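# Remove saucepan lid and place it flat beside pot

## Task

Lift the glass lid off the saucepan and lay it on the table next to the saucepan, resting flat, with its handle pointing upward.

## Robot and tools

Robot: two arms. left_arm carries a left hand and sits on the +y side; right_arm carries a right hand on the -y side. These names do not match image sides. Measured bases in the scene frame: left_arm at (+0.022, +0.317, 0) m, quat_wxyz (+1.000, 0, 0, +0.006); right_arm at (+0.003, -0.298, 0) m, quat_wxyz (+1.000, 0, 0, +0.013). A camera stand is fixed behind the arms. Loose objects may get nudged now and then.

Frames. Scene frame: origin at table-top height, halfway between the nominal bases, +x out over the table, +z up. The table and fixed cameras use it. Each arm reports its hand pose, velocities, targets and wrist-camera pose in its own base frame. Motion offsets use the current Hand target's own axes. The hand point sits 0.05 m in front of the palm and 0.15 m from the wrist mounting face. Its +z runs along the straight fingers, +y points out of the palm, +x runs across the palm away from the thumb on the right hand and toward the thumb on the left hand. Straight fingertips reach 0.06-0.07 m past the point along +z and lie 0.06 m behind it along -y. A wrist bracket on the little-finger side can strike objects.

A row is 28 numbers, each in [-1, 1], always for both arms: left_arm dx, dy, dz, rx, ry, rz; left hand little, ring, middle, index, thumb_bend, thumb_turn, force_limit, speed; then the same 14 for right_arm and right hand. The six pose numbers are an offset, not a pose: counted from that arm's Hand target at the start of the action or move, along the Hand target's axes; 1.0 equals 0.6 m or 180 degrees; rx, ry, rz form one rotation vector. Every row in an action or move list counts from that same start, not from the row before. Repeating an offset moves further. Six zeros re-command the current Hand target.

Hand numbers are absolute targets. Fingers: +1 straight, -1 curled. thumb_bend: +1 straight, -1 fully bent. thumb_turn: +1 beside the palm, -1 across in front of it. force_limit: about 0 N at -1 up to 10 N at +1 at the fingertip (15 N for both thumb motors). speed: near zero at -1 rising to full at +0.48 and above; full travel 0.49 s. Use speed -0.94 or lower for a soft grip. There is no no-change value: resend the hand's last executed eight numbers; if none yet, send hand_measured plus hand_force_limit and hand_speed. With the thumb across the palm the hand holds objects roughly 0.035-0.065 m thick, or a handle down to about 0.025 m. To loosen, send values more open than hand_measured; to squeeze harder, raise force_limit and send a more closed target.

Tools.
execute_actions(actions, cameras): actions is a list of actions; each is up to 15 rows, one per 1/30 s step; a short action repeats its last row. An empty list returns images.
move(target, speed, blend, blocking, cameras): target is one row or up to 15 rows, offsets as above, all from the same Hand targets. speed in m/s, 0.002-4.3, default 0.25 (rotation up to twice that in rad/s); one value or one per target. blend in m rounds corners; 0 stops at each. Paths last 0.5-10 s and do not avoid obstacles. blocking=false returns early while motion continues.
wait(seconds 0-10), stop() brakes a running move, zoom_image(camera, region [x0, y0, x1, y1] pixels, at most 504 by 504), show_instructions(), finished_scene(scene 1).
Cameras (896x504): cam_head_left, cam_head_right, cam_high, cam_low, cam_left_wrist, cam_right_wrist; ["all"] for all.

Results give, per arm, end_effector_position (m) and end_effector_quat_wxyz in the base frame, Hand target, joint positions, velocities, torques, motor temperatures, and per hand hand_measured, hand_stopped_by (moving, target, force, stalled, fault), hand_load_n (positive when the finger is pushed open; near 0 after a lost grip), hand_force_limit, hand_speed. move adds a line: done, off_target, moving, held or fault, and limits such as paced or held.

Behaviour. The controller limits commanded orientation to 40 degrees from the measured one. Hands often stop 1-3 cm (up to 5 cm) short, mostly low, without any contact; send the remaining gap as a new offset. Tiny moves may not begin. A blocked arm keeps pushing until commanded away; command a target back past the hand point. Joint ranges (rad): waist -2.880 to 2.880, shoulder 0 to 3.142, elbow 0 to 3.019, wrist pitch -1.693 to 1.571, wrist yaw -1.571 to 1.571, wrist roll -2.094 to 2.094.

Avoid: anything falling off the table or being left off it; dropping or releasing a moving part; fast impacts on fixed or heavy objects; hard presses; heavy loads on fingers; arms touching each other or one hand gripping the other's fingers; paths passing near an arm's own base. Holding loads or straining overheats motors: a MOTOR HOT line appears at 85 °C and at 100 °C the arm goes limp for 30-60 s. The final state must hold after the robot lets go. A reference image of the left hand is provided.

Each tool is called after "Request:" as name([rows], argument=value, ...), one row to a line, values as JSON.

Reference images:

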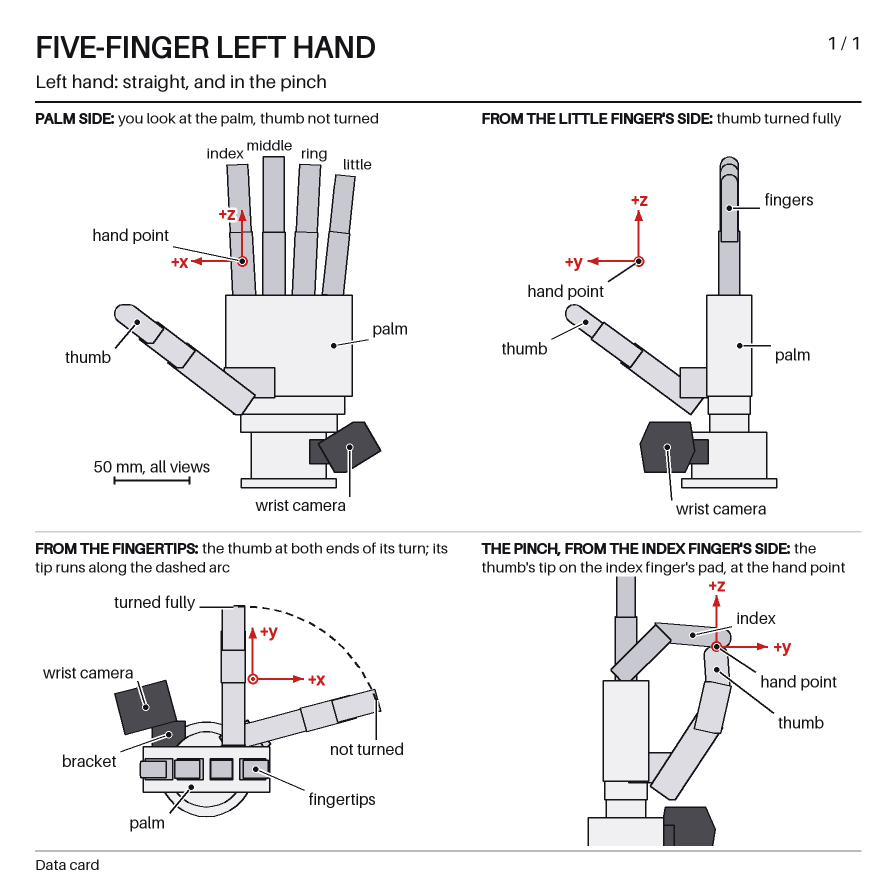

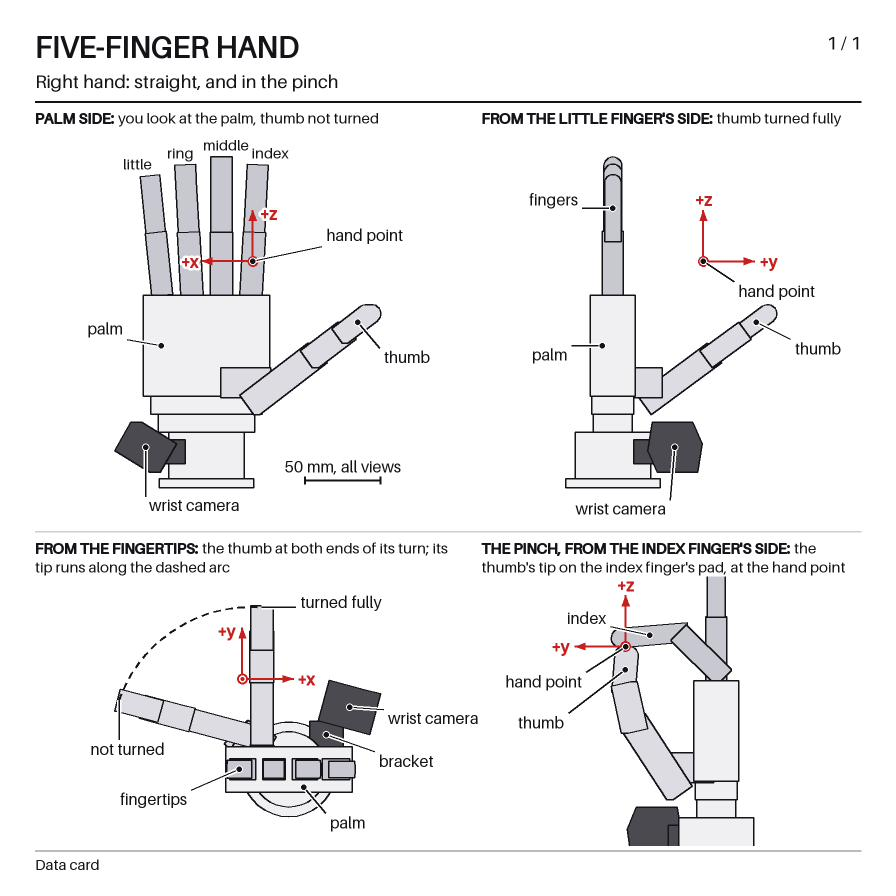

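## Session

Request:
execute_actions(actions=[])

Scene clock: 0.00 s.
left_arm: end_effector_position=(+0.4120, +0.0087, +0.2737) hand_measured=(+1.000, +1.000, +1.000, +1.000, +1.000, +1.000) hand_load_n=(+0.0, +0.0, +0.0, +0.0, +0.0, +0.0) hand_stopped_by=(target, target, target, target, target, target) hand_force_limit=0.00 hand_speed=-0.80 end_effector_quat_wxyz=(+0.044, -0.083, +0.995, -0.020) | right_arm: end_effector_position=(+0.4801, -0.4826, +0.3429) hand_measured=(+1.000, +1.000, +1.000, +1.000, +1.000, +1.000) hand_load_n=(+0.0, +0.0, +0.0, +0.0, +0.0, +0.0) hand_stopped_by=(target, target, target, target, target, target) hand_force_limit=0.00 hand_speed=-0.80 end_effector_quat_wxyz=(+0.578, -0.147, +0.801, -0.045)
Joint positions: left_arm=[-0.089 1.463 1.546 -1.56 0.024 1.313] | right_arm=[-1.084 1.894 1.83 -0.684 -1.068 0.628]
Joint velocities: within noise
Joint torques (N m): no reading
Motor temperatures (°C): left_arm=[33 32 31 31 31 28] | right_arm=[31 27 30 31 29 30]
Heat: left arm: hottest waist 33 °C; right arm: hottest waist 31 °C.
Hand target: left_arm +0.4192, +0.0093, +0.2837; +0.061, -0.081, +0.995, -0.020 | right_arm +0.4816, -0.4846, +0.3579; +0.584, -0.155, +0.794, -0.057

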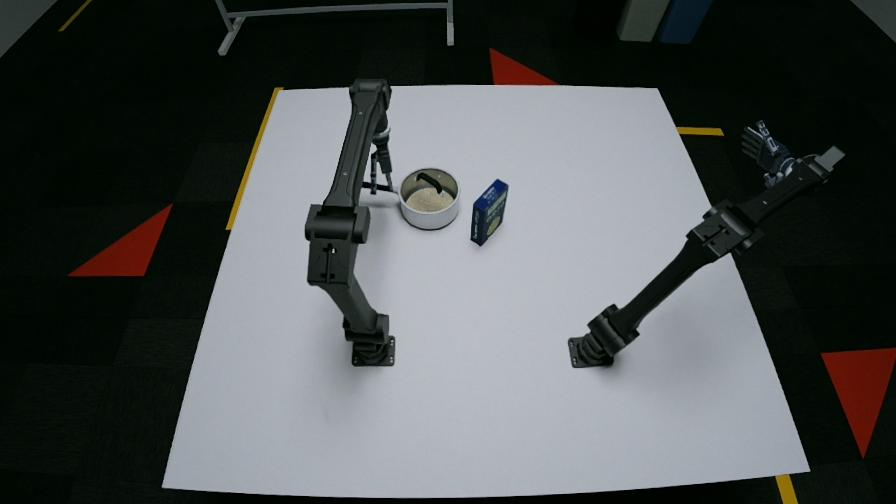

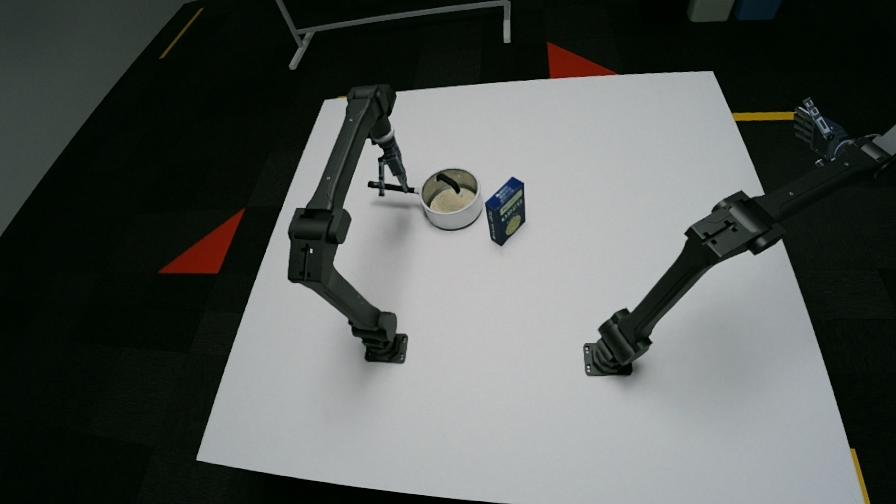

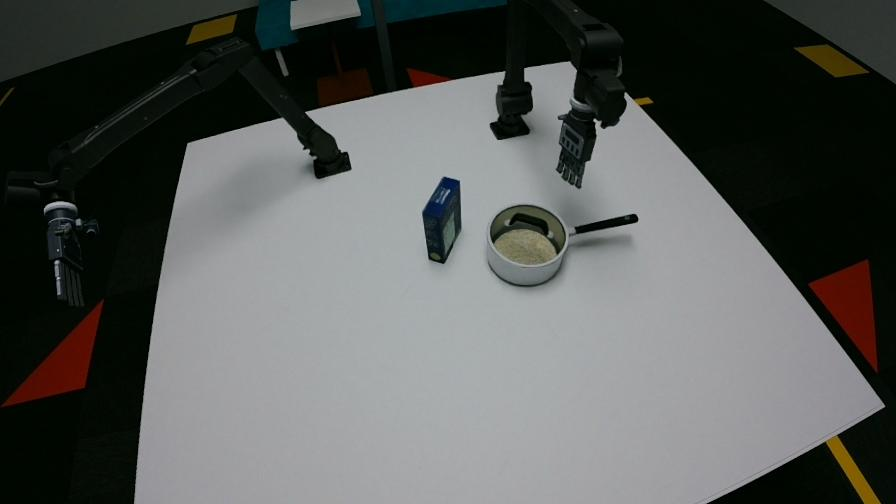

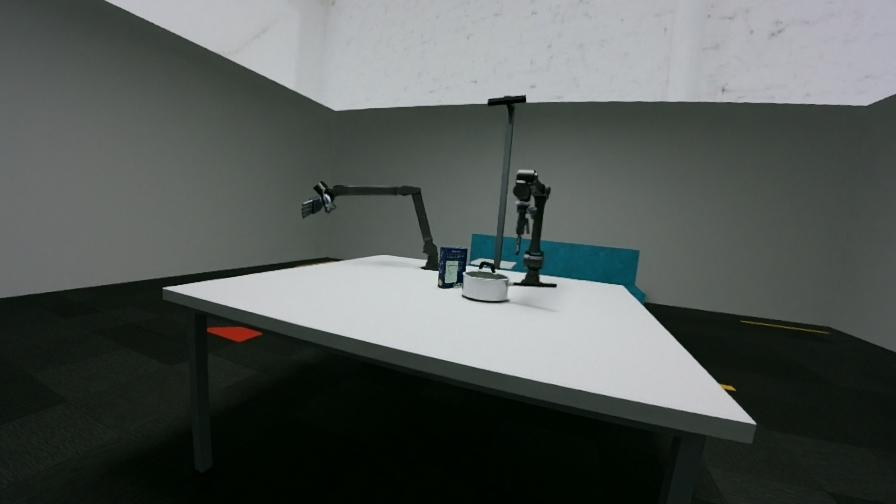

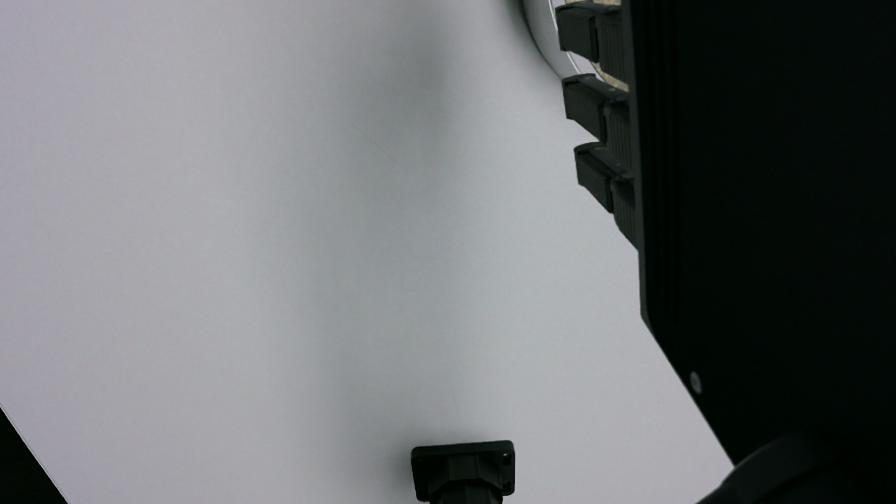

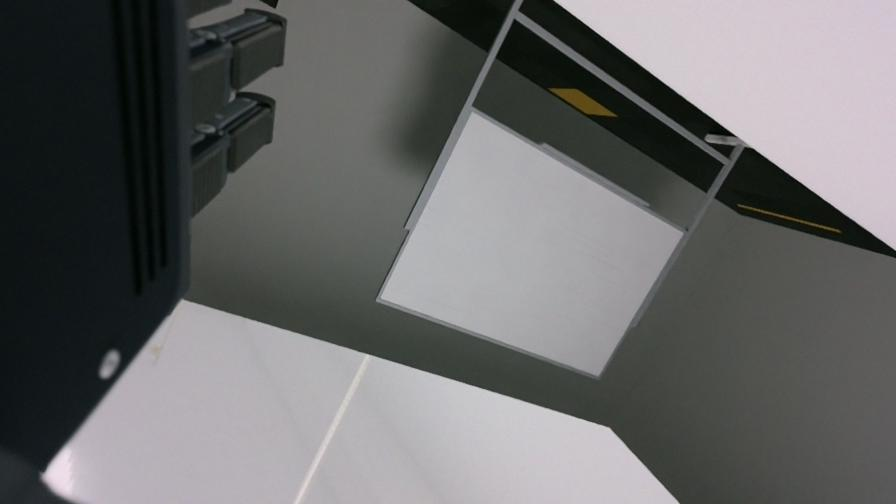

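Request:
zoom_image(camera="cam_high", region=[400, 140, 660, 300])

Request:
zoom_image(camera="cam_head_left", region=[320, 80, 540, 260])

Request:
zoom_image(camera="cam_low", region=[400, 150, 600, 320])

Request:
zoom_image(camera="cam_head_right", region=[320, 80, 540, 260])

Scaled by 1.938.

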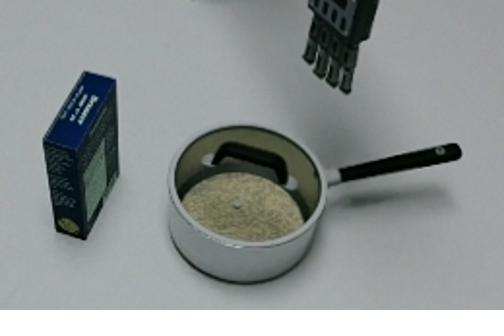

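Scaled by 2.291.

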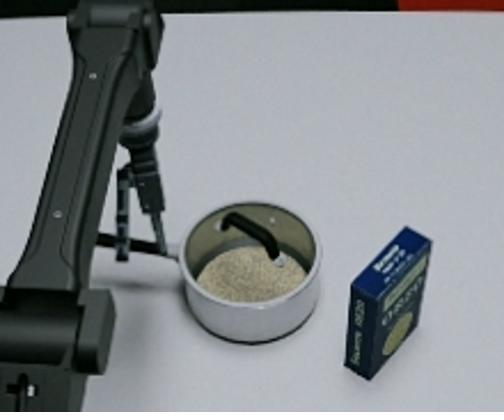

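Scaled by 2.520.

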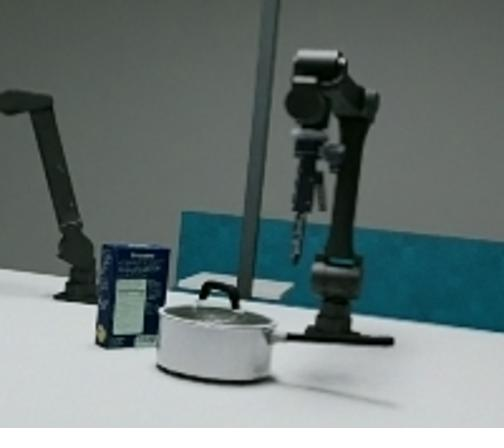

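Scaled by 2.291.

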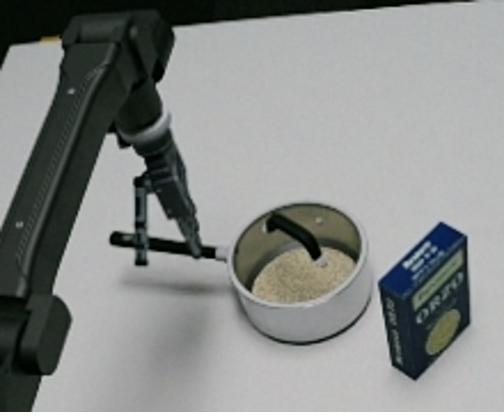

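Request:
move(target=[-0.082,-0.284,-0.053,0,0,-0.183,1,1,1,1,1,-1,0,0,0,0,0,0,0,0,1,1,1,1,1,1,0,-0.8], speed=0.2, cameras=["all"])

Scene clock: 125.10 s.
left_arm: end_effector_position=(+0.4815, -0.1422, +0.3190) hand_measured=(+1.000, +1.000, +1.000, +1.000, +1.000, -1.000) hand_load_n=(+0.0, +0.0, +0.0, +0.0, -0.5, +0.0) hand_stopped_by=(target, target, target, target, target, target) hand_force_limit=0.00 hand_speed=0.00 end_effector_quat_wxyz=(+0.067, -0.354, +0.932, -0.051) | right_arm: end_effector_position=(+0.4801, -0.4826, +0.3429) hand_measured=(+1.000, +1.000, +1.000, +1.000, +1.000, +1.000) hand_load_n=(+0.0, +0.0, +0.0, +0.0, +0.0, +0.0) hand_stopped_by=(target, target, target, target, target, target) hand_force_limit=0.00 hand_speed=-0.80 end_effector_quat_wxyz=(+0.578, -0.147, +0.801, -0.045)
Joint positions: left_arm=[-0.297 1.749 2.023 -1.676 -0.002 0.548] | right_arm=[-1.084 1.894 1.83 -0.684 -1.068 0.628]
Joint torques (N m): left_arm=[-0.62 -13.63 11.52 0.28 -0.14 -0.14] | right_arm=[2.43 -17.67 9.68 1.7 -0.57 -0.04]
Motor temperatures (°C): left_arm=[33 33 36 30 30 27] | right_arm=[30 32 37 31 28 29]
Heat: left arm: hottest elbow 36 °C; right arm: hottest elbow 37 °C.
Hand target: left_arm +0.4903, -0.1498, +0.3295; +0.053, -0.359, +0.931, -0.036 | right_arm +0.4816, -0.4846, +0.3579; +0.584, -0.155, +0.794, -0.057
Off the commanded pose: left_arm 0.016 m, 2 deg | right_arm 0.015 m, 2 deg.
joint sent to its limit (left arm) — joint 4 (wrist pitch), lower limit. The joint targets are off in orientation, not in position.
move: off_target (left_arm, right_arm)

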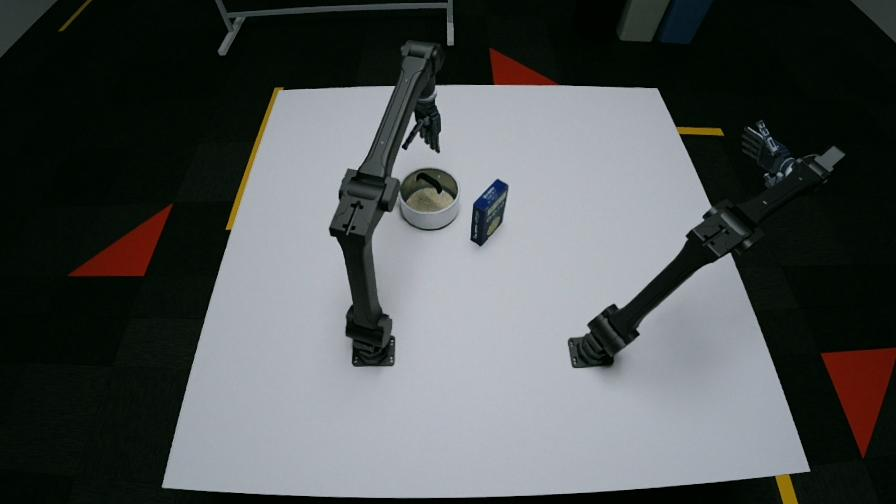

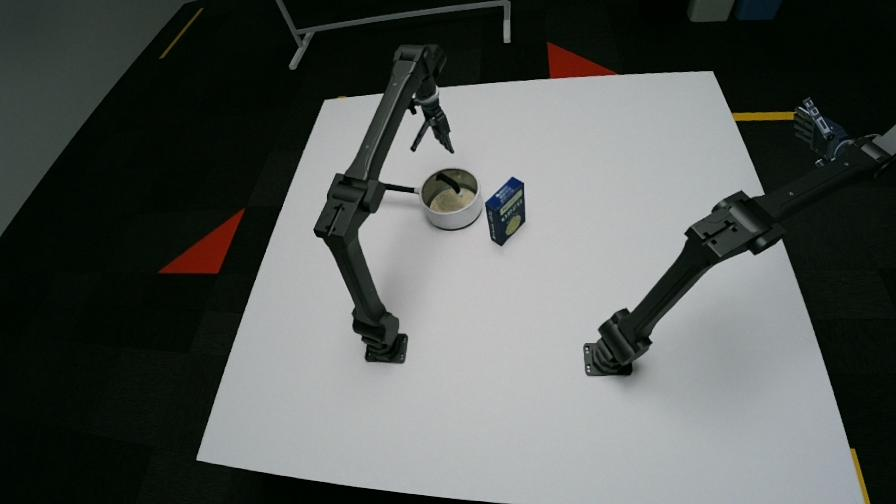

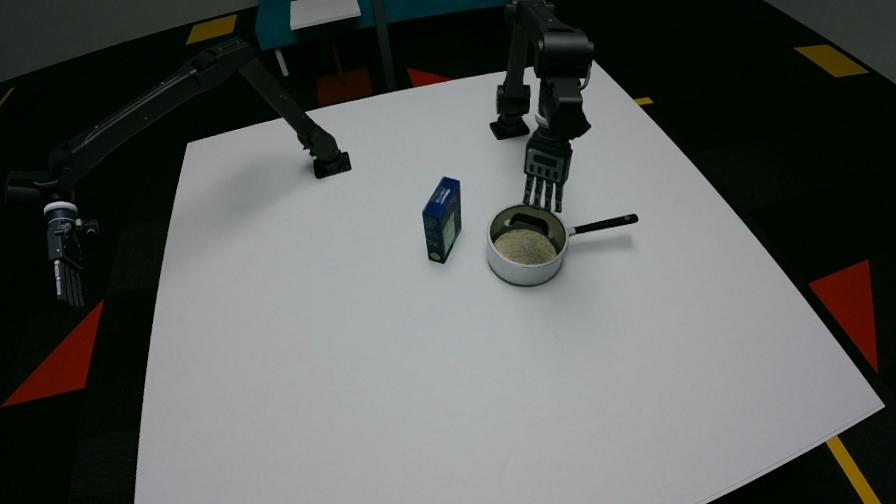

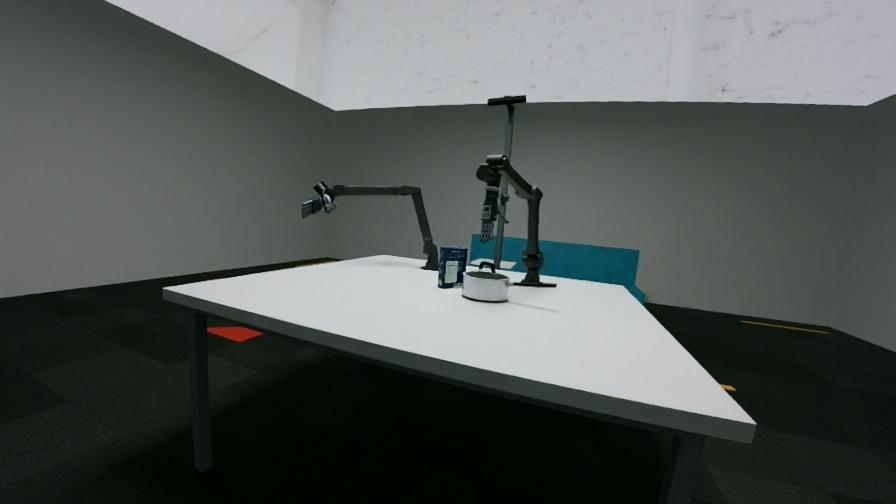

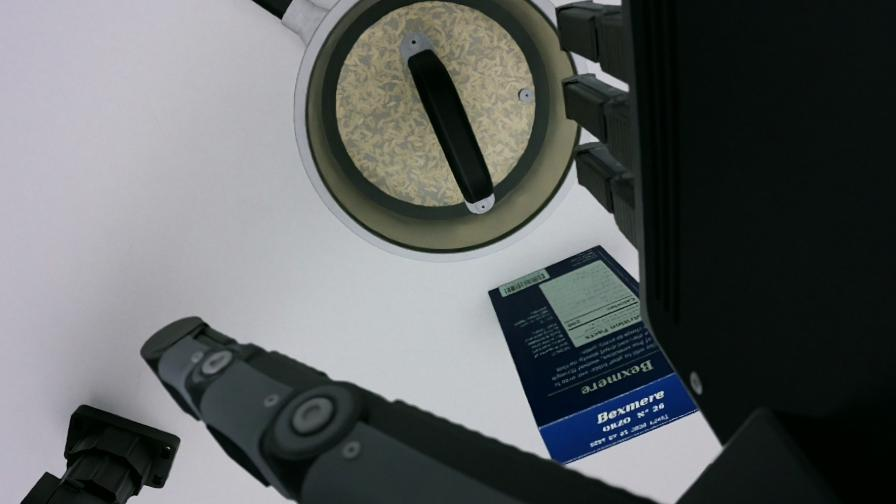

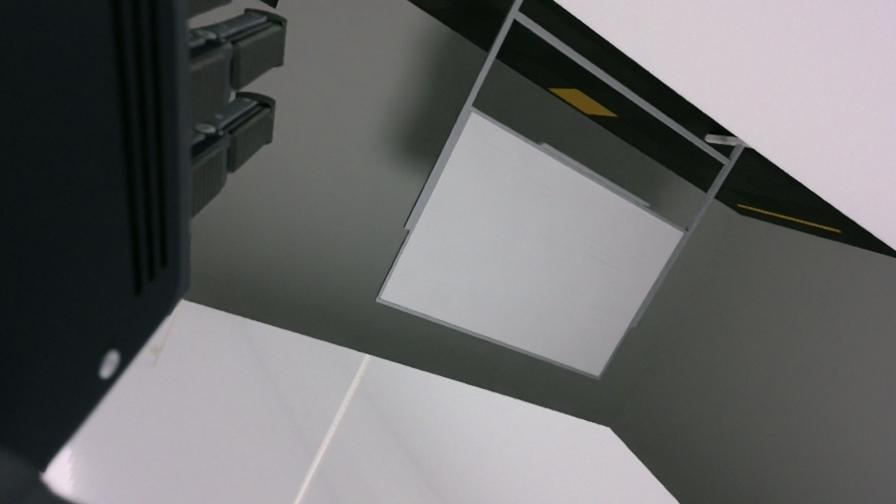

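Request:
zoom_image(camera="cam_low", region=[455, 255, 515, 305])

Request:
zoom_image(camera="cam_left_wrist", region=[280, 0, 640, 270])

Request:
zoom_image(camera="cam_head_left", region=[390, 150, 470, 240])

Request:
zoom_image(camera="cam_high", region=[480, 180, 580, 290])

Scaled by 8.400.

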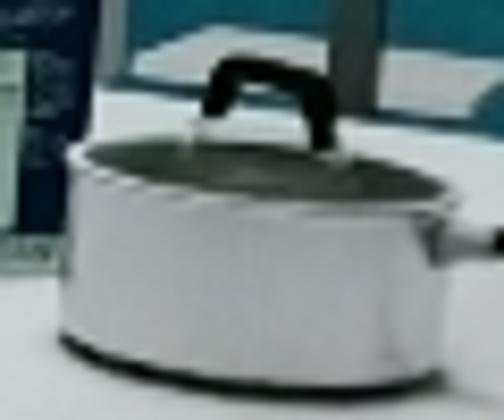

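Scaled by 1.400.

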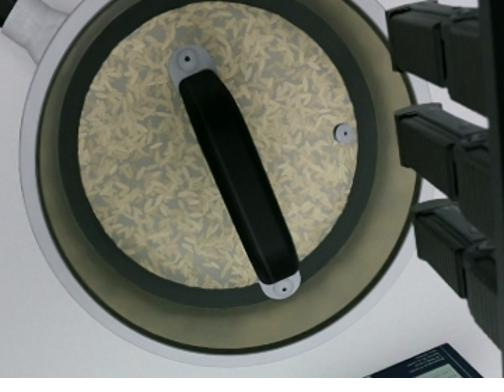

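Scaled by 5.600.

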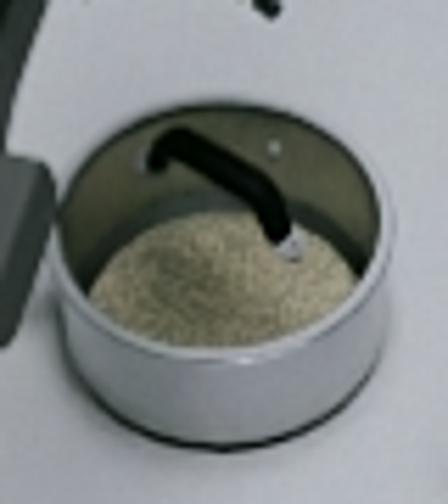

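Scaled by 4.582.

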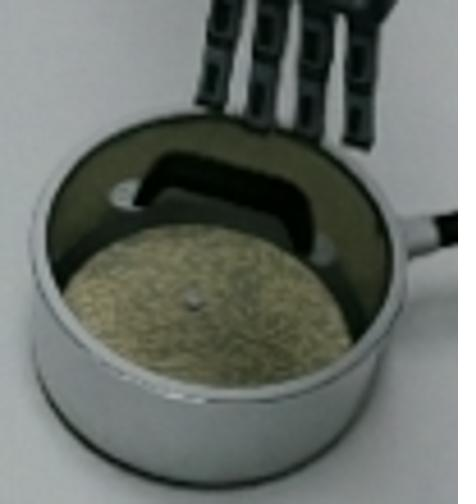

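Request:
move(target=[0.0154,-0.0744,0.1403,0.131,0.0064,-0.0555,1,1,-0.4,-0.4,1,1,0,-0.5,0,0,0,0,0,0,1,1,1,1,1,1,0,-0.8], speed=0.2, cameras=["all"])

Scene clock: 365.33 s.
left_arm: end_effector_position=(+0.5190, -0.1949, +0.2375) hand_measured=(+1.000, +1.000, -0.400, -0.400, +1.000, +1.000) hand_load_n=(+0.0, +0.0, +0.0, +0.0, +0.0, +0.0) hand_stopped_by=(target, target, target, target, target, target) hand_force_limit=0.00 hand_speed=-0.50 end_effector_quat_wxyz=(+0.100, -0.411, +0.880, -0.216) | right_arm: end_effector_position=(+0.4801, -0.4826, +0.3429) hand_measured=(+1.000, +1.000, +1.000, +1.000, +1.000, +1.000) hand_load_n=(+0.0, +0.0, +0.0, +0.0, +0.0, +0.0) hand_stopped_by=(target, target, target, target, target, target) hand_force_limit=0.00 hand_speed=-0.80 end_effector_quat_wxyz=(+0.578, -0.147, +0.801, -0.045)
Joint positions: left_arm=[-0.28 1.647 1.65 -1.13 0.189 0.373] | right_arm=[-1.084 1.894 1.83 -0.684 -1.068 0.628]
Joint torques (N m): left_arm=[1.44 -15.91 7.72 1.94 0.25 -0.15] | right_arm=[2.49 -17.55 9.7 1.68 -0.57 -0.04]
Motor temperatures (°C): left_arm=[32 34 41 28 29 27] | right_arm=[30 33 38 30 28 27]
Heat: left arm: hottest elbow 41 °C; right arm: hottest elbow 38 °C.
Hand target: left_arm +0.5238, -0.1915, +0.2500; +0.113, -0.420, +0.870, -0.234 | right_arm +0.4816, -0.4846, +0.3579; +0.584, -0.155, +0.794, -0.057
Off the commanded pose: left_arm 0.014 m, 3 deg | right_arm 0.015 m, 2 deg.
move: off_target (left_arm, right_arm)

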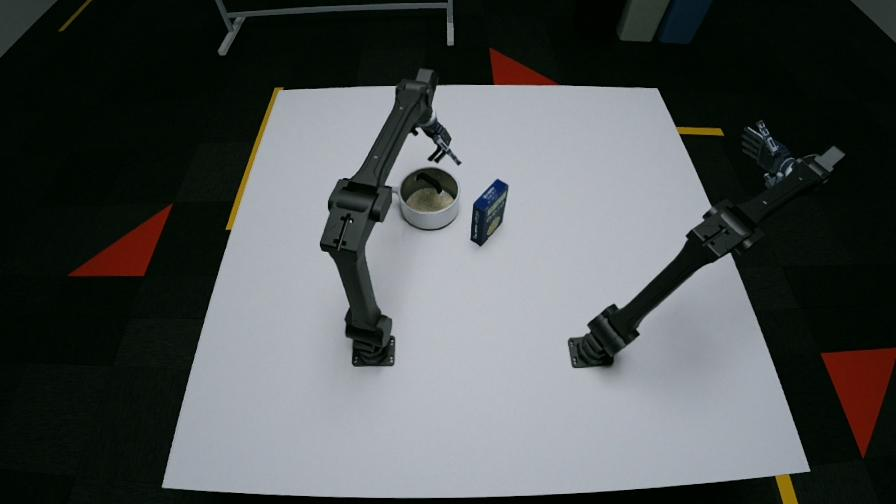

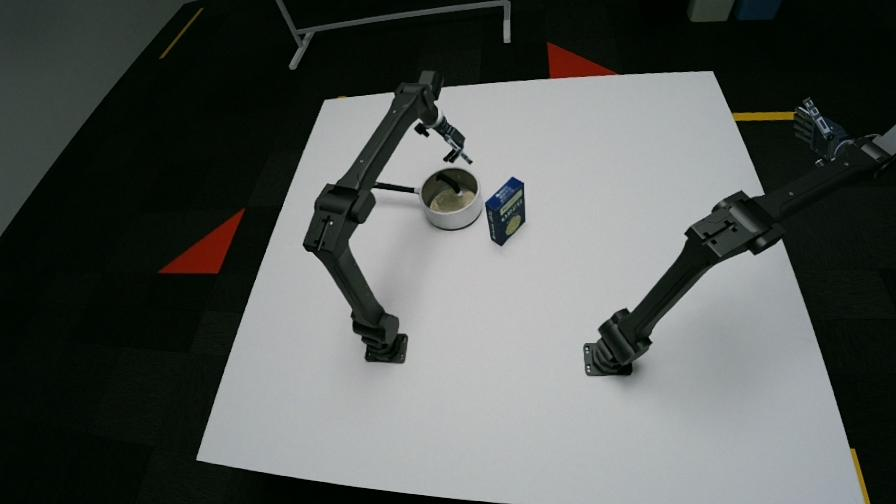

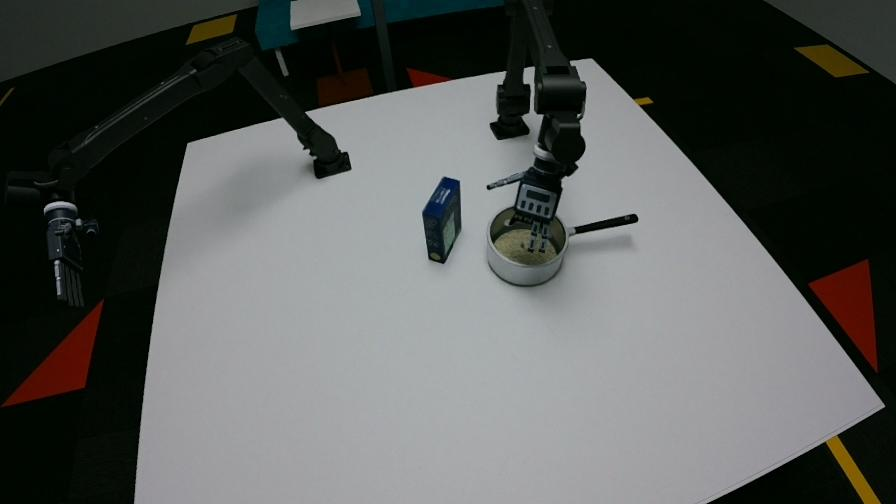

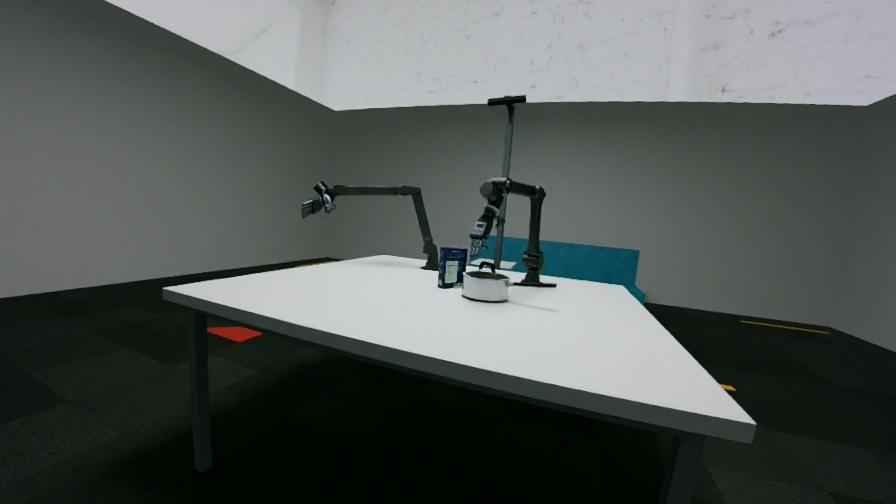

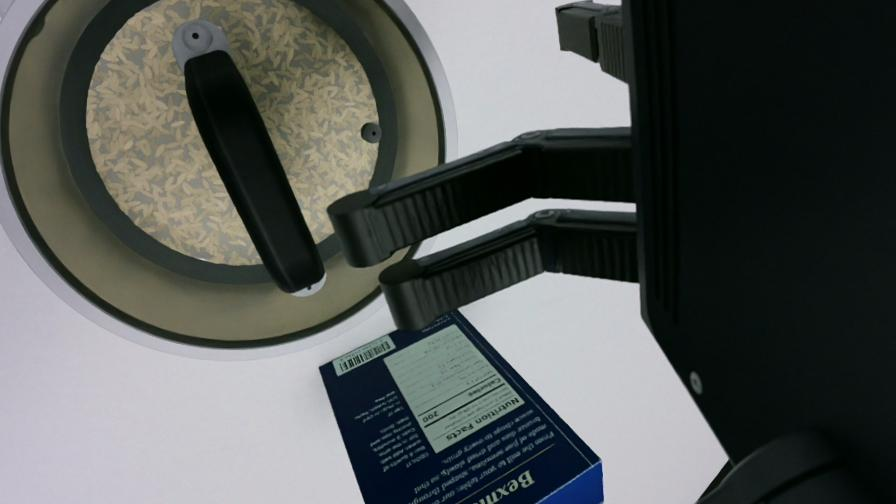

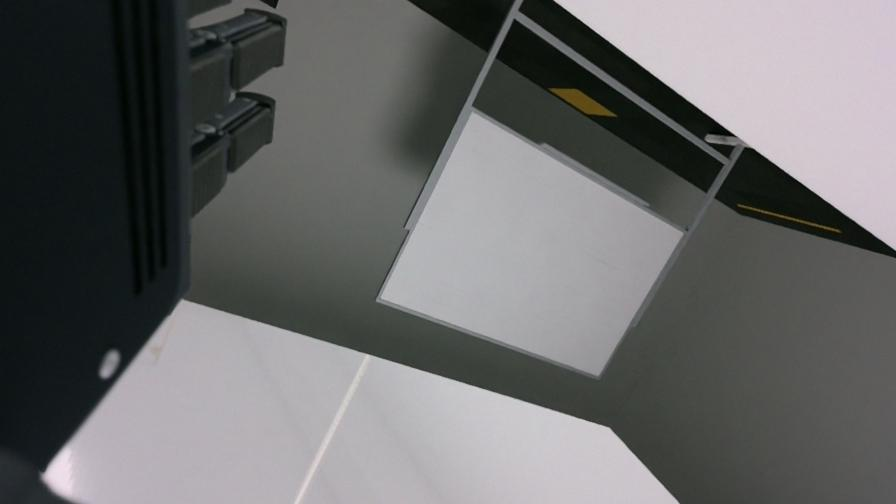

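Request:
zoom_image(camera="cam_head_left", region=[390, 100, 490, 240])

Request:
zoom_image(camera="cam_head_right", region=[400, 100, 500, 240])

Request:
zoom_image(camera="cam_high", region=[480, 150, 580, 290])

Request:
zoom_image(camera="cam_low", region=[440, 200, 520, 310])

Scaled by 3.600.

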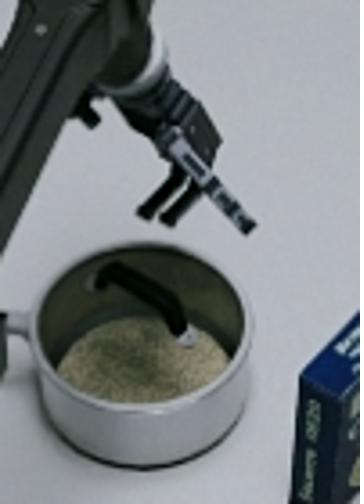

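Scaled by 3.600.

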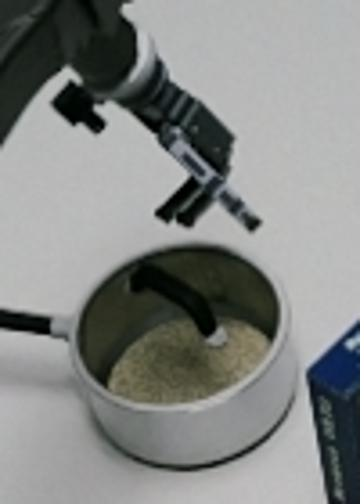

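Scaled by 3.600.

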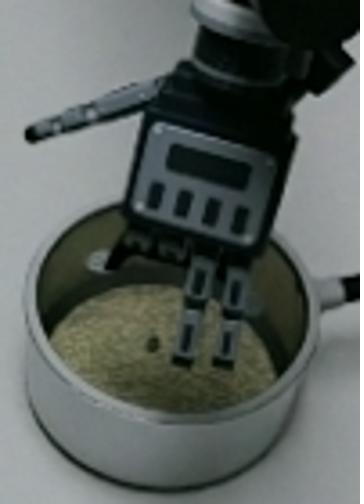

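Scaled by 4.582.

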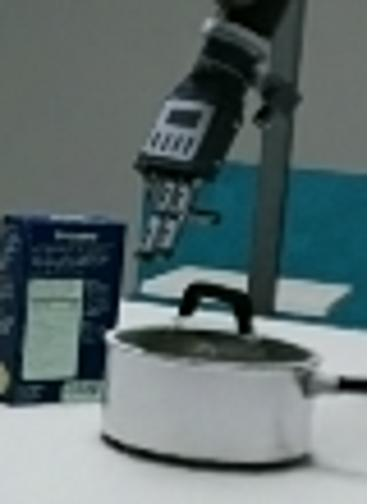

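Request:
move(target=[-0.0093,0.0499,0.0915,0,0,0,1,1,-0.4,-0.4,1,1,0,-0.5,0,0,0,0,0,0,1,1,1,1,1,1,0,-0.8], speed=0.12, cameras=["cam_low", "cam_left_wrist", "cam_head_left", "cam_high"])

Request:
zoom_image(camera="cam_low", region=[440, 200, 520, 310])

Request:
zoom_image(camera="cam_high", region=[480, 150, 580, 290])

Request:
zoom_image(camera="cam_head_left", region=[390, 120, 490, 240])

Scene clock: 468.47 s.
left_arm: end_effector_position=(+0.5212, -0.1919, +0.1872) hand_measured=(+1.000, +1.000, -0.400, -0.400, +1.000, +1.000) hand_load_n=(+0.0, +0.0, +0.0, +0.0, +0.0, +0.0) hand_stopped_by=(target, target, target, target, target, target) hand_force_limit=0.00 hand_speed=-0.50 end_effector_quat_wxyz=(+0.107, -0.412, +0.877, -0.224) | right_arm: end_effector_position=(+0.4801, -0.4826, +0.3429) hand_measured=(+1.000, +1.000, +1.000, +1.000, +1.000, +1.000) hand_load_n=(+0.0, -0.5, +0.0, +0.0, +0.0, +0.0) hand_stopped_by=(target, target, target, target, target, target) hand_force_limit=0.00 hand_speed=-0.80 end_effector_quat_wxyz=(+0.578, -0.147, +0.801, -0.045)
Joint positions: left_arm=[-0.272 1.643 1.51 -0.972 0.194 0.373] | right_arm=[-1.084 1.894 1.83 -0.684 -1.068 0.628]
Joint torques (N m): left_arm=[1.55 -14.04 7.65 2.02 0.26 -0.08] | right_arm=[2.43 -17.73 9.68 1.68 -0.58 -0.03]
Heat: left arm: hottest elbow 37 °C; right arm: hottest elbow 38 °C.
Hand target: left_arm +0.5285, -0.1882, +0.1876; +0.113, -0.420, +0.870, -0.234 | right_arm +0.4816, -0.4846, +0.3579; +0.584, -0.155, +0.794, -0.057
Off the commanded pose: left_arm 0.008 m, 2 deg | right_arm 0.015 m, 2 deg.
move: off_target (right_arm)
Images, in order (width x height): cam_head_left 896x504, cam_high 896x504, cam_low 896x504, cam_left_wrist 896x504.

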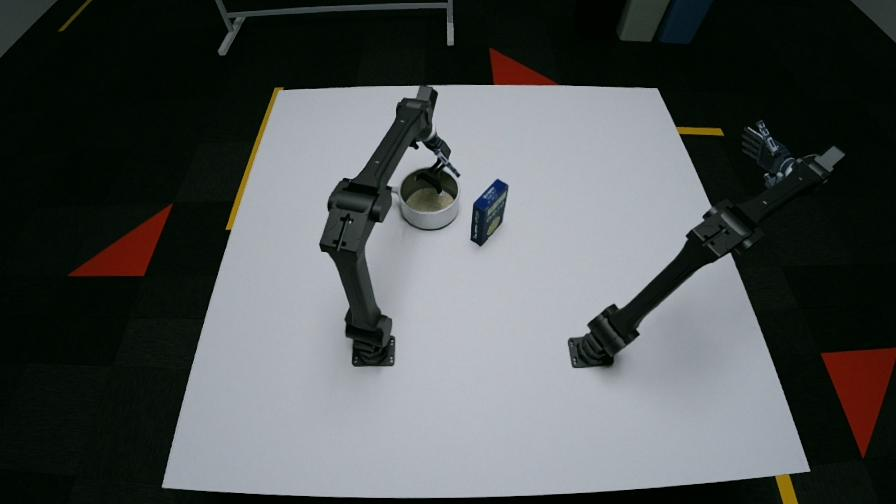

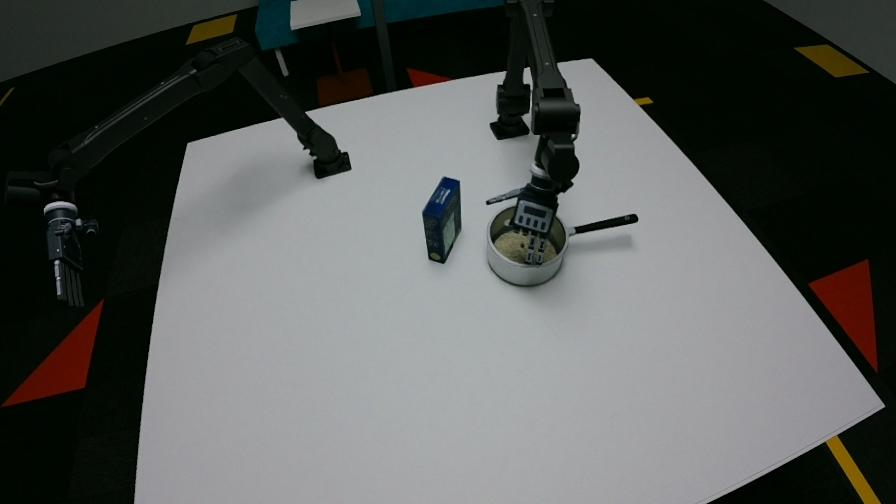

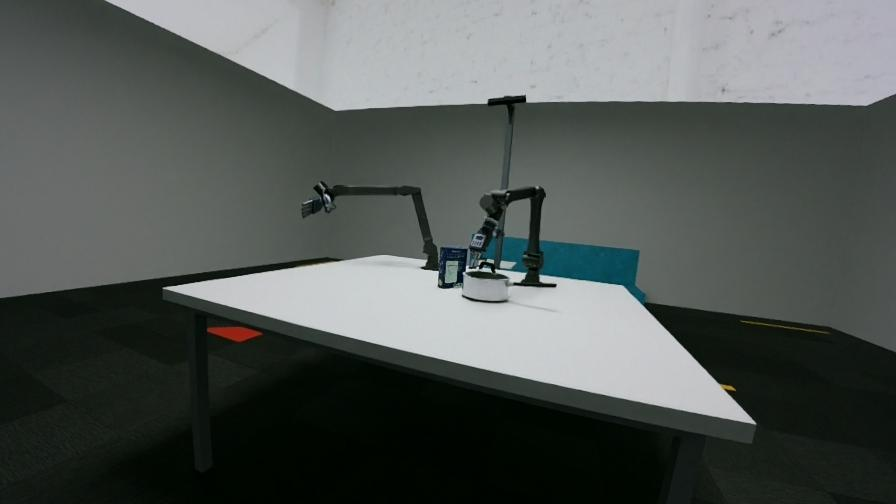

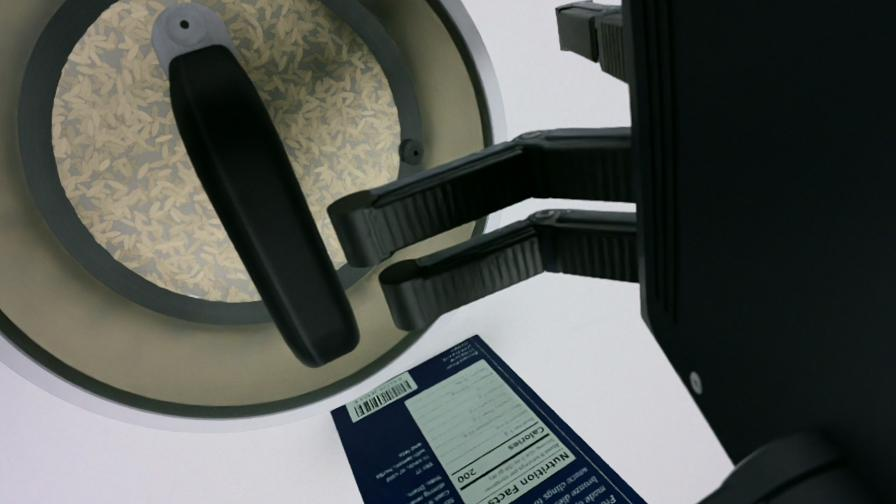

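Scaled by 4.582.

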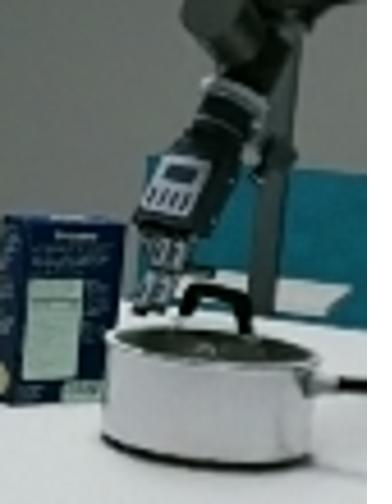

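Scaled by 3.600.

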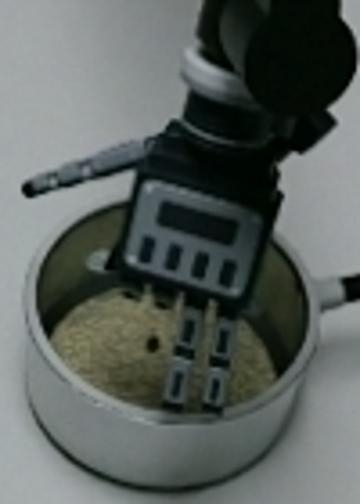

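Scaled by 4.200.

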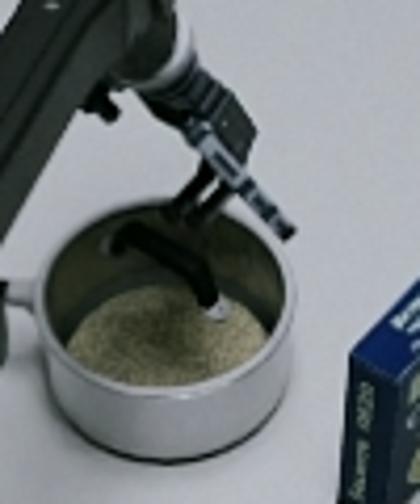

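Request:
zoom_image(camera="cam_left_wrist", region=[120, 0, 480, 400])

Scaled by 1.260.

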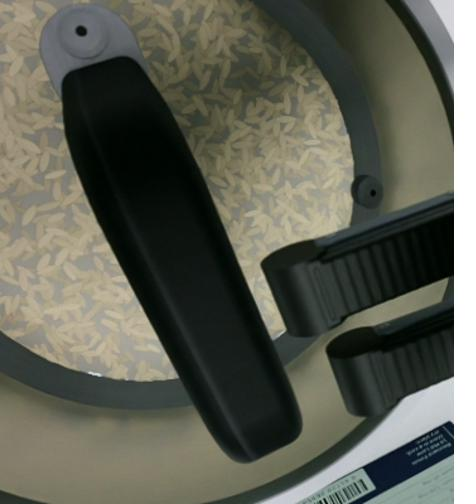

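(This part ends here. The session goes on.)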